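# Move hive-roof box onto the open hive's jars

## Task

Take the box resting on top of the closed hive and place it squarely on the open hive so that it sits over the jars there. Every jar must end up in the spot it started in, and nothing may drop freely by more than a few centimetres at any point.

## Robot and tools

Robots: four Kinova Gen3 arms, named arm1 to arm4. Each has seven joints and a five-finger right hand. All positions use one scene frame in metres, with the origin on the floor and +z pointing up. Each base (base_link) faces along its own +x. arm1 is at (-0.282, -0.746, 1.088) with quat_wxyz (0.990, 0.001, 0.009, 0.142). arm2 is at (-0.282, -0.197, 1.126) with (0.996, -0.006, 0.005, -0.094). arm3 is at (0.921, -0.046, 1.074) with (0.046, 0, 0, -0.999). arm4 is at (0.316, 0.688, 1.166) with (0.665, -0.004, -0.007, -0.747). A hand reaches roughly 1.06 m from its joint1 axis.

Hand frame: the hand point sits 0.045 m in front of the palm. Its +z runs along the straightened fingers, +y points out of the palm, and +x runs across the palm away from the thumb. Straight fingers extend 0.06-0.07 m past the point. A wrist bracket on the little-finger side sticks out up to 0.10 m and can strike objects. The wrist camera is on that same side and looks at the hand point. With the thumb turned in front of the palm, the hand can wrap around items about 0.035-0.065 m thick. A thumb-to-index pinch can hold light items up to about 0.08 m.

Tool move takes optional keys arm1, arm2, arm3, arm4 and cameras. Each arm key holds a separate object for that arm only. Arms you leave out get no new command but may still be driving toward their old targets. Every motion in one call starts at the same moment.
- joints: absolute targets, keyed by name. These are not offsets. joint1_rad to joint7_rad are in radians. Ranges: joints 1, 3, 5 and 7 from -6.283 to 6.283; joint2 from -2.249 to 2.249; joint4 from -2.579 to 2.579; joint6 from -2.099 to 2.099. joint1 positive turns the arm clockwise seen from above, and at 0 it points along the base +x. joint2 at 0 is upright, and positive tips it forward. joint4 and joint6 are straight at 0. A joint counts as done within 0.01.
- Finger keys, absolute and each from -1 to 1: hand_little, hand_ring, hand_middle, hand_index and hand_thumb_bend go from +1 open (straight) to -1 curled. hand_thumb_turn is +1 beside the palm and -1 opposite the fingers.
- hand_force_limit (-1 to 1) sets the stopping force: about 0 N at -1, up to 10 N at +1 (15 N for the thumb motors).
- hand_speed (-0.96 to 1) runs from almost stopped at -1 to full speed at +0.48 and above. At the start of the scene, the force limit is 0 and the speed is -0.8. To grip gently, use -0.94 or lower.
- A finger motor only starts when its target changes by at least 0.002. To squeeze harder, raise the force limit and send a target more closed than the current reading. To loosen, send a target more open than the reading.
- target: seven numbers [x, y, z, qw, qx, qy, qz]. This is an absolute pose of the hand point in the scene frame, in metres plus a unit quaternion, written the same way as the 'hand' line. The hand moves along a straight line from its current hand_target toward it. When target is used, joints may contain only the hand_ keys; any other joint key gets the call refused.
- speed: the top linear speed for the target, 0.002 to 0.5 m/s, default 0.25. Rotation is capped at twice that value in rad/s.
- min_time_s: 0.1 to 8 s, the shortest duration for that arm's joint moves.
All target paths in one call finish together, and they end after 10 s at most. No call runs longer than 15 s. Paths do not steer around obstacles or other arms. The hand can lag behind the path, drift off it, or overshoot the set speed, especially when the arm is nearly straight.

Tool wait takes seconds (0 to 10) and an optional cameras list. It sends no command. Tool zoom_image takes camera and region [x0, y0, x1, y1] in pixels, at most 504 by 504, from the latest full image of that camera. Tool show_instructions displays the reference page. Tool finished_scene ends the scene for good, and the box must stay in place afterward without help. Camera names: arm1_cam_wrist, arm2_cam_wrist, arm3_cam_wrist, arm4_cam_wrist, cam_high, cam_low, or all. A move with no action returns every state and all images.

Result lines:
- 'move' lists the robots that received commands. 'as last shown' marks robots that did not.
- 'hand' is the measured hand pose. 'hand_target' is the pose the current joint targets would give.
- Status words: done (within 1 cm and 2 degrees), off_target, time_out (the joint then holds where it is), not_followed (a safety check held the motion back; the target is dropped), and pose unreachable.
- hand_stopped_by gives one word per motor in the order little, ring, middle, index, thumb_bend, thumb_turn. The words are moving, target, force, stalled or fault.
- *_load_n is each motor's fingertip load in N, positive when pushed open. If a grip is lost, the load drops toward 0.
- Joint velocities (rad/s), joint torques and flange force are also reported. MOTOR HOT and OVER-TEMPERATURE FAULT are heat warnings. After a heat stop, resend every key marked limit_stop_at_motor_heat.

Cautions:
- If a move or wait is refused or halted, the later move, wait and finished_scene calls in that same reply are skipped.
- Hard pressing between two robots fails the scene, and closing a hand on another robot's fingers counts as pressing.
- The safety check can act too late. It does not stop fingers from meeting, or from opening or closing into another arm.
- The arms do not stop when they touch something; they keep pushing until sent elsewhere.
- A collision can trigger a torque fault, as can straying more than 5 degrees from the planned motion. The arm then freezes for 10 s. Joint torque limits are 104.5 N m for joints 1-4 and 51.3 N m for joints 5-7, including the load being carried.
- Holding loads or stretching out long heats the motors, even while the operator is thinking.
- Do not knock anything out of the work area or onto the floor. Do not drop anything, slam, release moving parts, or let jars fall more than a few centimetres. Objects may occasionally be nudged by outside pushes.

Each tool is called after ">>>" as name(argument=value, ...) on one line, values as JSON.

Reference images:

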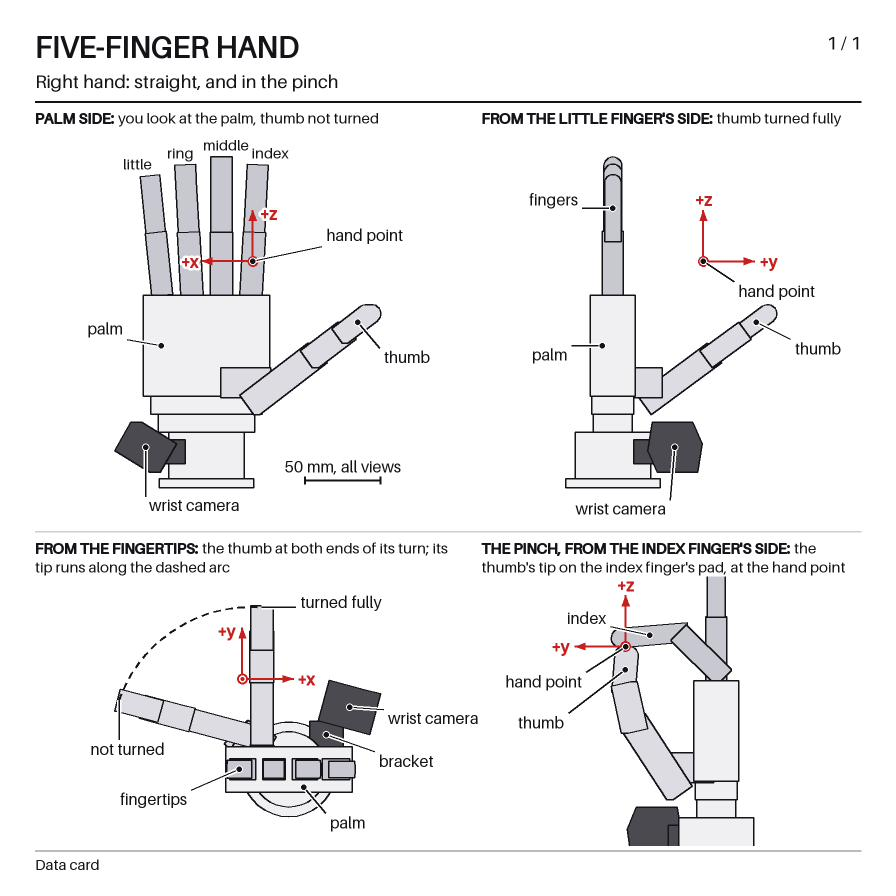

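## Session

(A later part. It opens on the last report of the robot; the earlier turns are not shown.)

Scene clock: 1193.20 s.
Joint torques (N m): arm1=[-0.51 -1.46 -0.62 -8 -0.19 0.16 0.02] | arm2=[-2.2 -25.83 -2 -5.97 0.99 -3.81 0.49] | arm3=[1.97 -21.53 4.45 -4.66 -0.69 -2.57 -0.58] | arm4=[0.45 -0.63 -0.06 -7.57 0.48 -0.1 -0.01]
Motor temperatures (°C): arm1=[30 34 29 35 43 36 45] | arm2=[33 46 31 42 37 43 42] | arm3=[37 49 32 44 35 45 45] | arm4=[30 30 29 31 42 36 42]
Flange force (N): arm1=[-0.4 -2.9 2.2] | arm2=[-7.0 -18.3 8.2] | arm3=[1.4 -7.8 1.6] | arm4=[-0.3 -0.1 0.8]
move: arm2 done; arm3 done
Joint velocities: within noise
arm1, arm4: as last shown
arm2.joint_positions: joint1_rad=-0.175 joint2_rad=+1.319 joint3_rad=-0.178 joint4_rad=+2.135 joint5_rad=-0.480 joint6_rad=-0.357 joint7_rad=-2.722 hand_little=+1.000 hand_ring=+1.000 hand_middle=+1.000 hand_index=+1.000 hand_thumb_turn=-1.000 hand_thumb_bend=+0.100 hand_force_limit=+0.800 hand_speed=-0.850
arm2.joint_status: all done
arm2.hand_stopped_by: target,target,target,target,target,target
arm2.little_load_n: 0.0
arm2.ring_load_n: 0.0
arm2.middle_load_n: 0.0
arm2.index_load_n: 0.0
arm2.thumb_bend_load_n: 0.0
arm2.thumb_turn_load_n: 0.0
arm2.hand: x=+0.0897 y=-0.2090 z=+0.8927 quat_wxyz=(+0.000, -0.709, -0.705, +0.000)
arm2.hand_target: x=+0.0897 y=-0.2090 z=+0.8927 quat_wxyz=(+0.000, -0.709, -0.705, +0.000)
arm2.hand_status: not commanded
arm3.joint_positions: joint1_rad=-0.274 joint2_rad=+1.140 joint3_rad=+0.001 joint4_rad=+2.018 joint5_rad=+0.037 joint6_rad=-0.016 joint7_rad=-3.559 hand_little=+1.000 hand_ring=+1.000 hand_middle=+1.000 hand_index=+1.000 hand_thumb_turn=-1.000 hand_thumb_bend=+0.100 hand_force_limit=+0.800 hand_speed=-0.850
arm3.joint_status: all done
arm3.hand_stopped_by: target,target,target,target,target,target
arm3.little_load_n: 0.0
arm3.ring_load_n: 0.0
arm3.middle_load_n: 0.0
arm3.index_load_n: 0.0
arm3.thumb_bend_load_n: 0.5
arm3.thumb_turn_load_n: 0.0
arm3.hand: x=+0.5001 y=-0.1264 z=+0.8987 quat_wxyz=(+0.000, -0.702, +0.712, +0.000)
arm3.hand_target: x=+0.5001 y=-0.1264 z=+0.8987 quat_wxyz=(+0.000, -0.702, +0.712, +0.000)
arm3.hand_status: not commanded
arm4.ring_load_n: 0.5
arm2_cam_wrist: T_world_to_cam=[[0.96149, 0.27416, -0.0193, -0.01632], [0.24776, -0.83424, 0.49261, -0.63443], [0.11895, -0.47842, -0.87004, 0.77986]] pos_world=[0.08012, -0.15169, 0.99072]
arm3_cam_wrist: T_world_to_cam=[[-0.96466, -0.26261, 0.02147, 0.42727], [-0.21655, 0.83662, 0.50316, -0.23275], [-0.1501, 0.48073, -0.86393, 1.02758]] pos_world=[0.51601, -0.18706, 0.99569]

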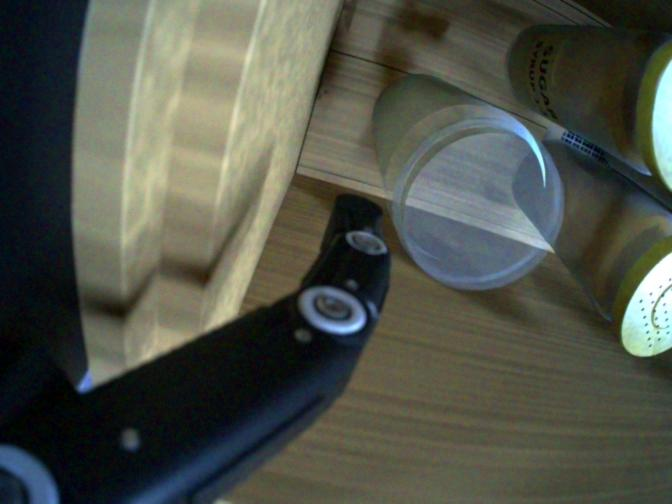

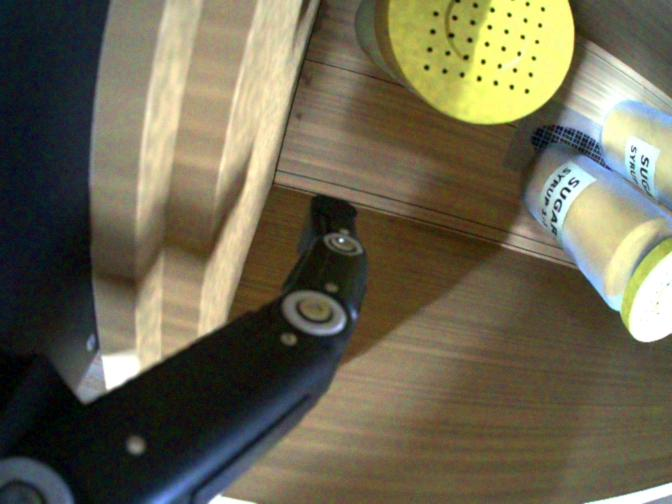

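>>> move(arm2={"target":[0.0877,-0.2090,0.8932,0,0.7090,0.7052,0],"speed":0.01,"joints":{"hand_thumb_bend":1,"hand_speed":-0.5}}, arm3={"target":[0.5021,-0.1264,0.8987,0,-0.7022,0.7120,0],"speed":0.01,"joints":{"hand_thumb_bend":1,"hand_speed":-0.5}})

>>> move(arm2={"target":[0.0777,-0.2090,0.8932,0,0.7090,0.7052,0],"speed":0.02}, arm3={"target":[0.5121,-0.1264,0.8987,0,-0.7022,0.7120,0],"speed":0.02}, cameras=["arm2_cam_wrist","arm3_cam_wrist"])

Scene clock: 1204.13 s.
Joint torques (N m): arm1=[-0.58 -1.56 -0.56 -8.03 -0.2 0.16 0.01] | arm2=[-1.93 -16.24 -1.88 3.05 -0.11 0.23 -0.05] | arm3=[-0.06 -17.19 1.67 0.8 -0.25 -0.02 -0.16] | arm4=[0.42 -0.63 -0.12 -7.54 0.49 -0.1 -0.01]
Motor temperatures (°C): arm1=[30 34 29 35 43 36 45] | arm2=[33 46 31 42 37 42 42] | arm3=[37 48 32 43 35 44 45] | arm4=[30 30 29 31 42 36 42]
Flange force (N): arm1=[-0.5 -2.7 2.2] | arm2=[-6.6 -0.4 2.7] | arm3=[0.1 2.3 0.4] | arm4=[-0.4 -0.3 0.7]
move: arm2 done; arm3 done
Joint velocities: within noise
arm1, arm4: as last shown
arm2.joint_positions: joint1_rad=-0.173 joint2_rad=+1.320 joint3_rad=-0.181 joint4_rad=+2.141 joint5_rad=-0.478 joint6_rad=-0.364 joint7_rad=-2.723 hand_little=+1.000 hand_ring=+1.000 hand_middle=+1.000 hand_index=+1.000 hand_thumb_turn=-1.000 hand_thumb_bend=+1.000 hand_force_limit=+0.800 hand_speed=-0.500
arm2.joint_status: all done
arm2.hand_stopped_by: target,target,target,target,target,target
arm2.little_load_n: 0.0
arm2.ring_load_n: 0.0
arm2.middle_load_n: 0.0
arm2.index_load_n: 0.0
arm2.thumb_bend_load_n: 0.0
arm2.thumb_turn_load_n: 0.0
arm2.hand: x=+0.0877 y=-0.2090 z=+0.8932 quat_wxyz=(+0.000, -0.709, -0.705, +0.000)
arm2.hand_target: x=+0.0877 y=-0.2090 z=+0.8932 quat_wxyz=(+0.000, -0.709, -0.705, +0.000)
arm2.hand_status: done (0.000 m and 0.0 deg from the pose sent, 0.002 m and 0.0 deg at the start)
arm3.joint_positions: joint1_rad=-0.276 joint2_rad=+1.140 joint3_rad=+0.001 joint4_rad=+2.024 joint5_rad=+0.037 joint6_rad=-0.022 joint7_rad=-3.560 hand_little=+1.000 hand_ring=+1.000 hand_middle=+1.000 hand_index=+1.000 hand_thumb_turn=-1.000 hand_thumb_bend=+1.000 hand_force_limit=+0.800 hand_speed=-0.500
arm3.joint_status: all done
arm3.hand_stopped_by: target,target,target,target,target,target
arm3.little_load_n: 0.0
arm3.ring_load_n: 0.0
arm3.middle_load_n: 0.0
arm3.index_load_n: 0.0
arm3.thumb_bend_load_n: 0.0
arm3.thumb_turn_load_n: 0.0
arm3.hand: x=+0.5021 y=-0.1264 z=+0.8987 quat_wxyz=(+0.000, -0.702, +0.712, +0.000)
arm3.hand_target: x=+0.5021 y=-0.1264 z=+0.8987 quat_wxyz=(+0.000, -0.702, +0.712, +0.000)
arm3.hand_status: done (0.000 m and 0.0 deg from the pose sent, 0.002 m and 0.0 deg at the start)
arm4.ring_load_n: 0.0
pictures: none

Scene clock: 1205.13 s.
Joint torques (N m): arm1=[-0.59 -1.54 -0.54 -8.05 -0.2 0.16 -0.02] | arm2=[-1.9 -16.02 -1.95 3.37 -0.16 0.23 -0.08] | arm3=[-0.06 -16.9 1.72 1.08 -0.28 -0.01 -0.17] | arm4=[0.44 -0.59 -0.13 -7.52 0.52 -0.11 0.02]
Motor temperatures (°C): arm1=[30 34 29 35 43 36 45] | arm2=[33 45 31 42 37 42 42] | arm3=[37 48 32 43 35 44 45] | arm4=[30 30 29 31 42 36 42]
Flange force (N): arm1=[-0.5 -2.8 2.3] | arm2=[-6.8 -0.4 3.0] | arm3=[0.2 2.3 0.4] | arm4=[-0.3 -0.3 0.6]
move: arm2 done; arm3 done
Joint velocities: within noise
arm1.joint_positions: joint1_rad=+0.755 joint2_rad=-0.334 joint3_rad=-0.105 joint4_rad=+1.570 joint5_rad=-0.038 joint6_rad=+1.931 joint7_rad=-2.043 hand_little=+1.000 hand_ring=+1.000 hand_middle=+1.000 hand_index=+1.000 hand_thumb_turn=+1.000 hand_thumb_bend=+1.000 hand_force_limit=+0.000 hand_speed=-0.800
arm1.joint_status: not commanded
arm1.hand_stopped_by: target,target,target,target,target,target
arm1.little_load_n: 0.0
arm1.ring_load_n: 0.0
arm1.middle_load_n: 0.0
arm1.index_load_n: 0.0
arm1.thumb_bend_load_n: 0.0
arm1.thumb_turn_load_n: 0.0
arm1.hand: x=-0.0720 y=-0.7882 z=+1.5467 quat_wxyz=(+0.022, -0.403, -0.915, +0.004)
arm1.hand_target: x=-0.0720 y=-0.7882 z=+1.5467 quat_wxyz=(+0.022, -0.403, -0.915, +0.004)
arm1.hand_status: not commanded
arm2.joint_positions: joint1_rad=-0.163 joint2_rad=+1.331 joint3_rad=-0.195 joint4_rad=+2.168 joint5_rad=-0.469 joint6_rad=-0.403 joint7_rad=-2.730 hand_little=+1.000 hand_ring=+1.000 hand_middle=+1.000 hand_index=+1.000 hand_thumb_turn=-1.000 hand_thumb_bend=+1.000 hand_force_limit=+0.800 hand_speed=-0.500
arm2.joint_status: not commanded
arm2.hand_stopped_by: target,target,target,target,target,target
arm2.little_load_n: 0.0
arm2.ring_load_n: 0.0
arm2.middle_load_n: 0.0
arm2.index_load_n: 0.0
arm2.thumb_bend_load_n: 0.0
arm2.thumb_turn_load_n: 0.0
arm2.hand: x=+0.0777 y=-0.2090 z=+0.8932 quat_wxyz=(+0.000, -0.709, -0.705, +0.000)
arm2.hand_target: x=+0.0777 y=-0.2090 z=+0.8932 quat_wxyz=(+0.000, -0.709, -0.705, +0.000)
arm2.hand_status: done (0.000 m and 0.0 deg from the pose sent, 0.010 m and 0.0 deg at the start)
arm3.joint_positions: joint1_rad=-0.286 joint2_rad=+1.141 joint3_rad=+0.002 joint4_rad=+2.054 joint5_rad=+0.031 joint6_rad=-0.053 joint7_rad=-3.565 hand_little=+1.000 hand_ring=+1.000 hand_middle=+1.000 hand_index=+1.000 hand_thumb_turn=-1.000 hand_thumb_bend=+1.000 hand_force_limit=+0.800 hand_speed=-0.500
arm3.joint_status: not commanded
arm3.hand_stopped_by: target,target,target,target,target,target
arm3.little_load_n: 0.0
arm3.ring_load_n: 0.0
arm3.middle_load_n: 0.0
arm3.index_load_n: 0.0
arm3.thumb_bend_load_n: 0.0
arm3.thumb_turn_load_n: 0.0
arm3.hand: x=+0.5121 y=-0.1264 z=+0.8987 quat_wxyz=(+0.000, -0.702, +0.712, +0.000)
arm3.hand_target: x=+0.5121 y=-0.1264 z=+0.8987 quat_wxyz=(+0.000, -0.702, +0.712, +0.000)
arm3.hand_status: done (0.000 m and 0.0 deg from the pose sent, 0.010 m and 0.0 deg at the start)
arm4.joint_positions: joint1_rad=+0.021 joint2_rad=-0.363 joint3_rad=-0.121 joint4_rad=+1.502 joint5_rad=+0.012 joint6_rad=+1.929 joint7_rad=-2.067 hand_little=+1.000 hand_ring=+1.000 hand_middle=+1.000 hand_index=+1.000 hand_thumb_turn=+1.000 hand_thumb_bend=+1.000 hand_force_limit=+0.000 hand_speed=-0.800
arm4.joint_status: not commanded
arm4.hand_stopped_by: target,target,target,target,target,target
arm4.little_load_n: 0.0
arm4.ring_load_n: 0.0
arm4.middle_load_n: 0.0
arm4.index_load_n: 0.0
arm4.thumb_bend_load_n: -0.5
arm4.thumb_turn_load_n: 0.0
arm4.hand: x=+0.3280 y=+0.4803 z=+1.6593 quat_wxyz=(-0.024, -0.865, -0.500, +0.044)
arm4.hand_target: x=+0.3280 y=+0.4803 z=+1.6593 quat_wxyz=(-0.024, -0.865, -0.500, +0.044)
arm4.hand_status: not commanded
arm2_cam_wrist: T_world_to_cam=[[0.96149, 0.27416, -0.0193, -0.00478], [0.24776, -0.83424, 0.49261, -0.6317], [0.11895, -0.47842, -0.87004, 0.78172]] pos_world=[0.06812, -0.15169, 0.99122]
arm3_cam_wrist: T_world_to_cam=[[-0.96467, -0.2626, 0.02144, 0.43897], [-0.21654, 0.83658, 0.50323, -0.23022], [-0.15009, 0.48081, -0.86389, 1.02937]] pos_world=[0.52811, -0.18706, 0.99569]

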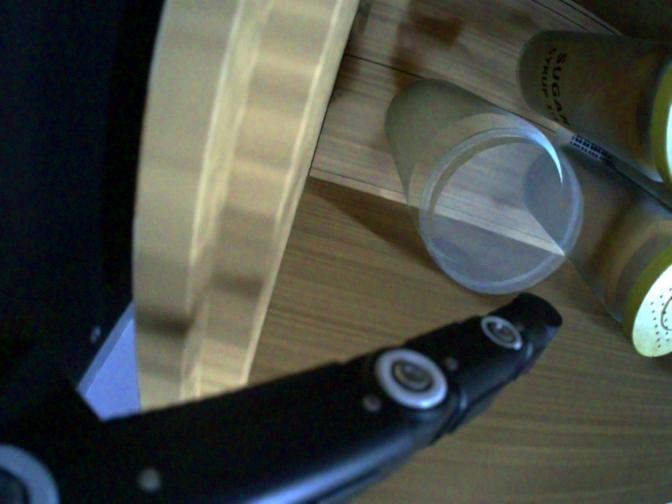

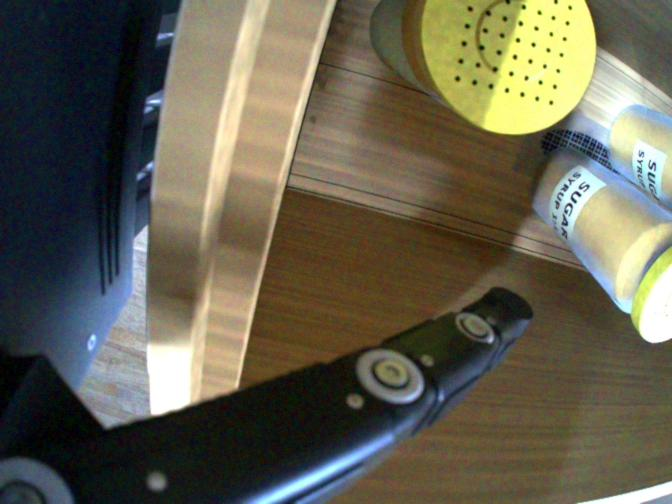

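>>> move(arm2={"target":[0.0777,-0.2090,1.10,0,0.7090,0.7052,0],"speed":0.12}, arm3={"target":[0.5121,-0.1264,1.10,0,-0.7022,0.7120,0],"speed":0.12}, cameras=["all"])

>>> zoom_image(camera="cam_high", region=[270, 210, 450, 390])

>>> zoom_image(camera="cam_low", region=[270, 250, 440, 380])

>>> zoom_image(camera="arm4_cam_wrist", region=[280, 140, 500, 360])

>>> zoom_image(camera="arm1_cam_wrist", region=[500, 0, 672, 200])

>>> zoom_image(camera="cam_high", region=[380, 290, 440, 350])

>>> zoom_image(camera="cam_high", region=[270, 270, 340, 340])

Scene clock: 1215.93 s.
Joint torques (N m): arm1=[-0.52 -1.45 -0.6 -8.02 -0.15 0.19 0.06] | arm2=[-2.03 -13.18 -0.62 -0.27 -0.13 0.26 -0.07] | arm3=[-0.03 -14.06 1.53 -2.83 -0.26 -0.03 -0.15] | arm4=[0.44 -0.6 -0.12 -7.54 0.52 -0.07 0.01]
Motor temperatures (°C): arm1=[30 34 29 35 43 36 45] | arm2=[33 45 31 41 37 42 42] | arm3=[37 47 32 43 35 44 45] | arm4=[30 30 29 31 42 36 41]
Flange force (N): arm1=[-0.3 -2.7 2.4] | arm2=[-7.8 0.7 3.6] | arm3=[-0.3 2.1 -0.7] | arm4=[-0.3 -0.2 0.8]
move: arm2 done; arm3 done
Joint velocities: within noise
arm1, arm4: as last shown
arm2.joint_positions: joint1_rad=-0.381 joint2_rad=+0.682 joint3_rad=+0.073 joint4_rad=+2.363 joint5_rad=-0.576 joint6_rad=+0.102 joint7_rad=-2.709 hand_little=+1.000 hand_ring=+1.000 hand_middle=+1.000 hand_index=+1.000 hand_thumb_turn=-1.000 hand_thumb_bend=+1.000 hand_force_limit=+0.800 hand_speed=-0.500
arm2.joint_status: not commanded
arm2.hand_stopped_by: target,target,target,target,target,target
arm2.little_load_n: 0.0
arm2.ring_load_n: 0.0
arm2.middle_load_n: 0.0
arm2.index_load_n: 0.0
arm2.thumb_bend_load_n: 0.0
arm2.thumb_turn_load_n: 0.0
arm2.hand: x=+0.0777 y=-0.2090 z=+1.1000 quat_wxyz=(+0.000, -0.709, -0.705, +0.000)
arm2.hand_target: x=+0.0777 y=-0.2090 z=+1.1000 quat_wxyz=(+0.000, -0.709, -0.705, +0.000)
arm2.hand_status: done (0.000 m and 0.0 deg from the pose sent, 0.207 m and 0.0 deg at the start)
arm3.joint_positions: joint1_rad=-0.273 joint2_rad=+0.593 joint3_rad=-0.016 joint4_rad=+2.120 joint5_rad=+0.022 joint6_rad=+0.429 joint7_rad=-3.555 hand_little=+1.000 hand_ring=+1.000 hand_middle=+1.000 hand_index=+1.000 hand_thumb_turn=-1.000 hand_thumb_bend=+1.000 hand_force_limit=+0.800 hand_speed=-0.500
arm3.joint_status: not commanded
arm3.hand_stopped_by: target,target,target,target,target,target
arm3.little_load_n: 0.0
arm3.ring_load_n: 0.0
arm3.middle_load_n: 0.0
arm3.index_load_n: 0.0
arm3.thumb_bend_load_n: -0.5
arm3.thumb_turn_load_n: 0.0
arm3.hand: x=+0.5121 y=-0.1264 z=+1.1000 quat_wxyz=(+0.000, -0.702, +0.712, +0.000)
arm3.hand_target: x=+0.5121 y=-0.1264 z=+1.1000 quat_wxyz=(+0.000, -0.702, +0.712, +0.000)
arm3.hand_status: done (0.000 m and 0.0 deg from the pose sent, 0.201 m and 0.0 deg at the start)
arm4.thumb_bend_load_n: 0.0
pictures: arm1_cam_wrist, arm2_cam_wrist, arm3_cam_wrist, arm4_cam_wrist, cam_high, cam_low
arm2_cam_wrist: T_world_to_cam=[[0.96149, 0.27416, -0.0193, -0.00079], [0.24776, -0.83424, 0.49261, -0.73357], [0.11895, -0.47842, -0.87004, 0.96165]] pos_world=[0.06812, -0.15169, 1.19802]
arm3_cam_wrist: T_world_to_cam=[[-0.96466, -0.26261, 0.02147, 0.43462], [-0.21655, 0.83662, 0.50316, -0.33142], [-0.1501, 0.48073, -0.86393, 1.2033]] pos_world=[0.52811, -0.18706, 1.19699]

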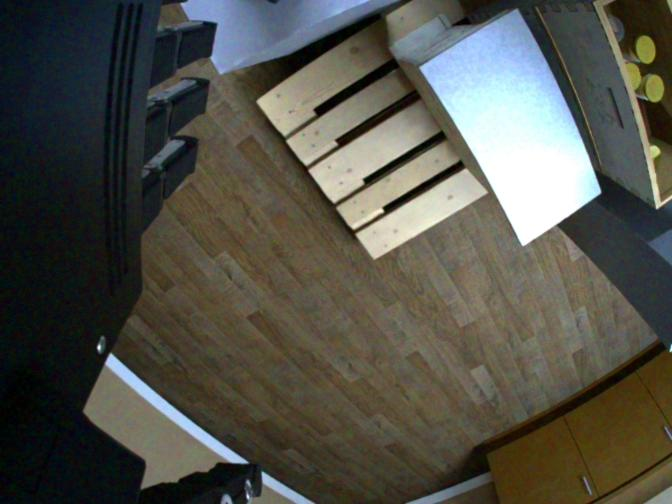

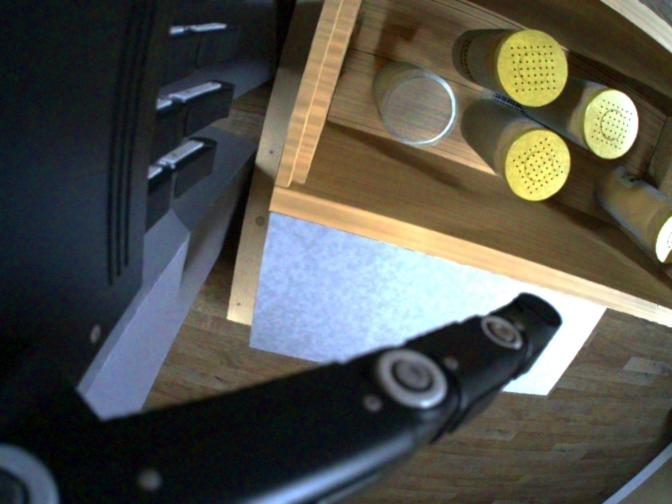

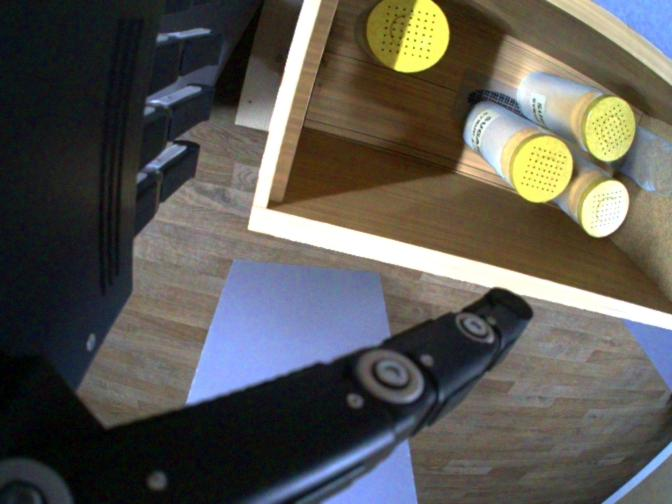

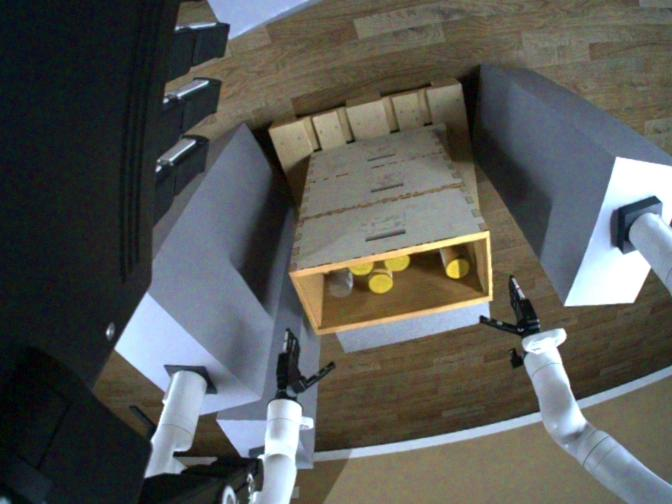

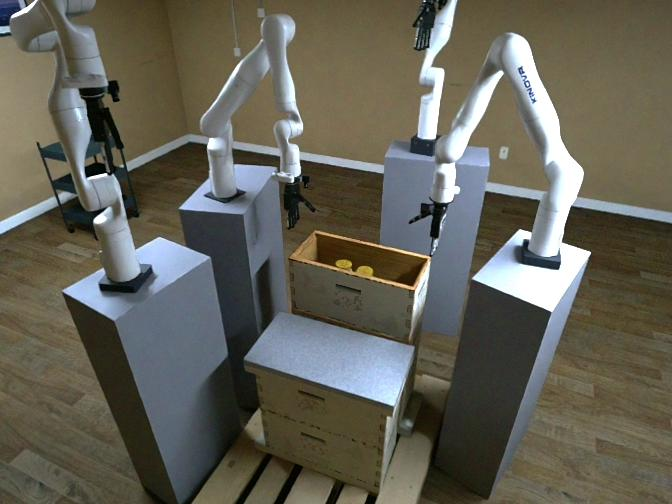

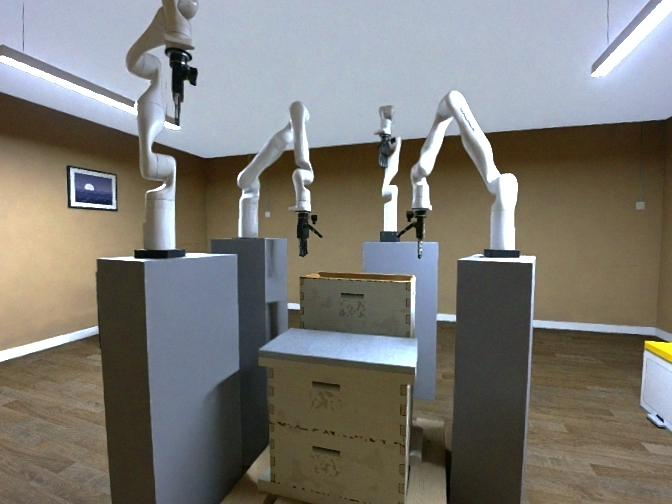

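Scaled by 2.800 from the camera's image (finer frame: 960x720).

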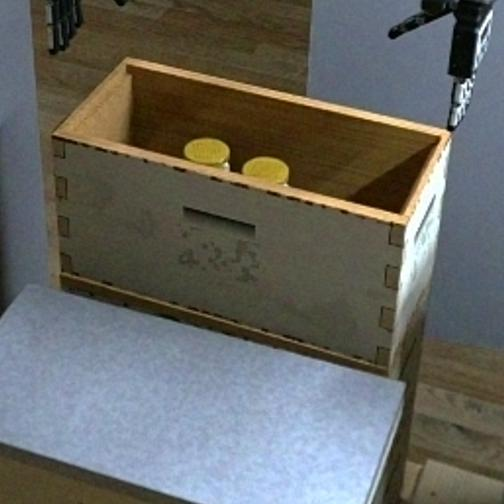

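Scaled by 2.965 from the camera's image (finer frame: 960x720).

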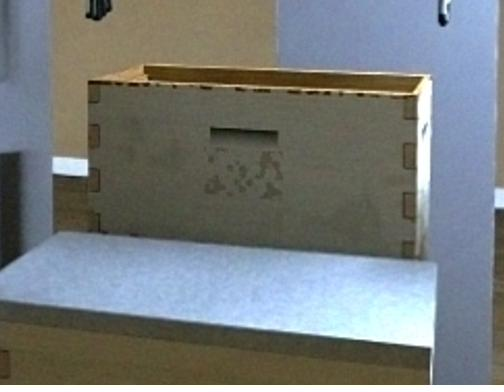

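Scaled by 2.291 from the camera's image (finer frame: 960x720).

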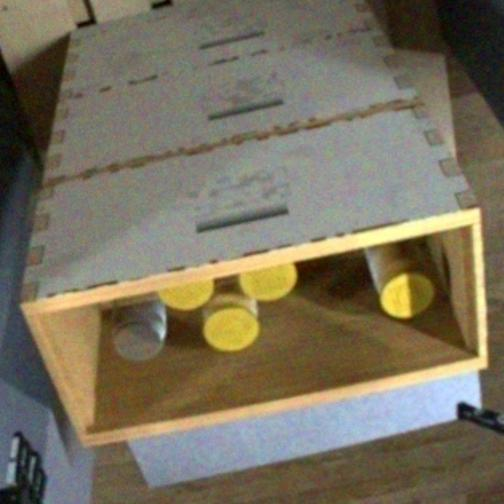

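Scaled by 2.520 from the camera's image (finer frame: 960x720).

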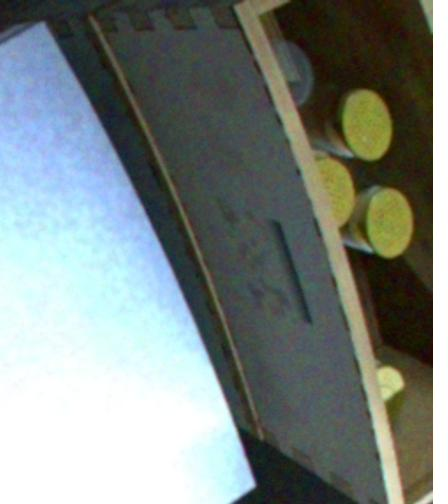

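Scaled by 8.400 from the camera's image (finer frame: 960x720).

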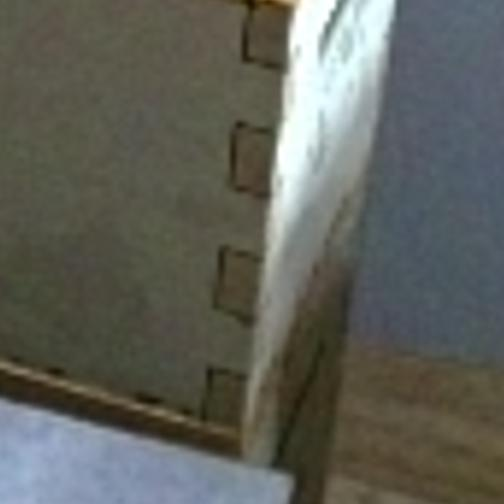

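Scaled by 7.200 from the camera's image (finer frame: 960x720).

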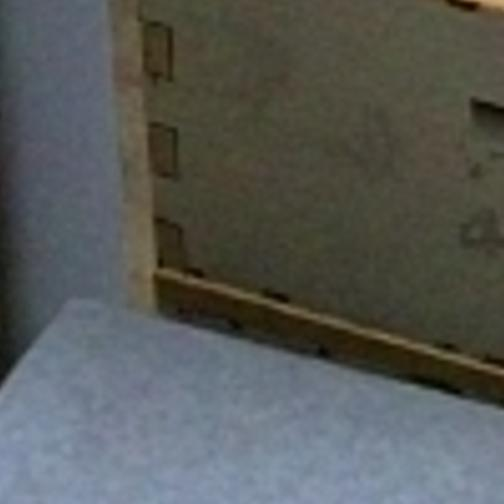

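>>> finished_scene()

The scene is finished: the task was done.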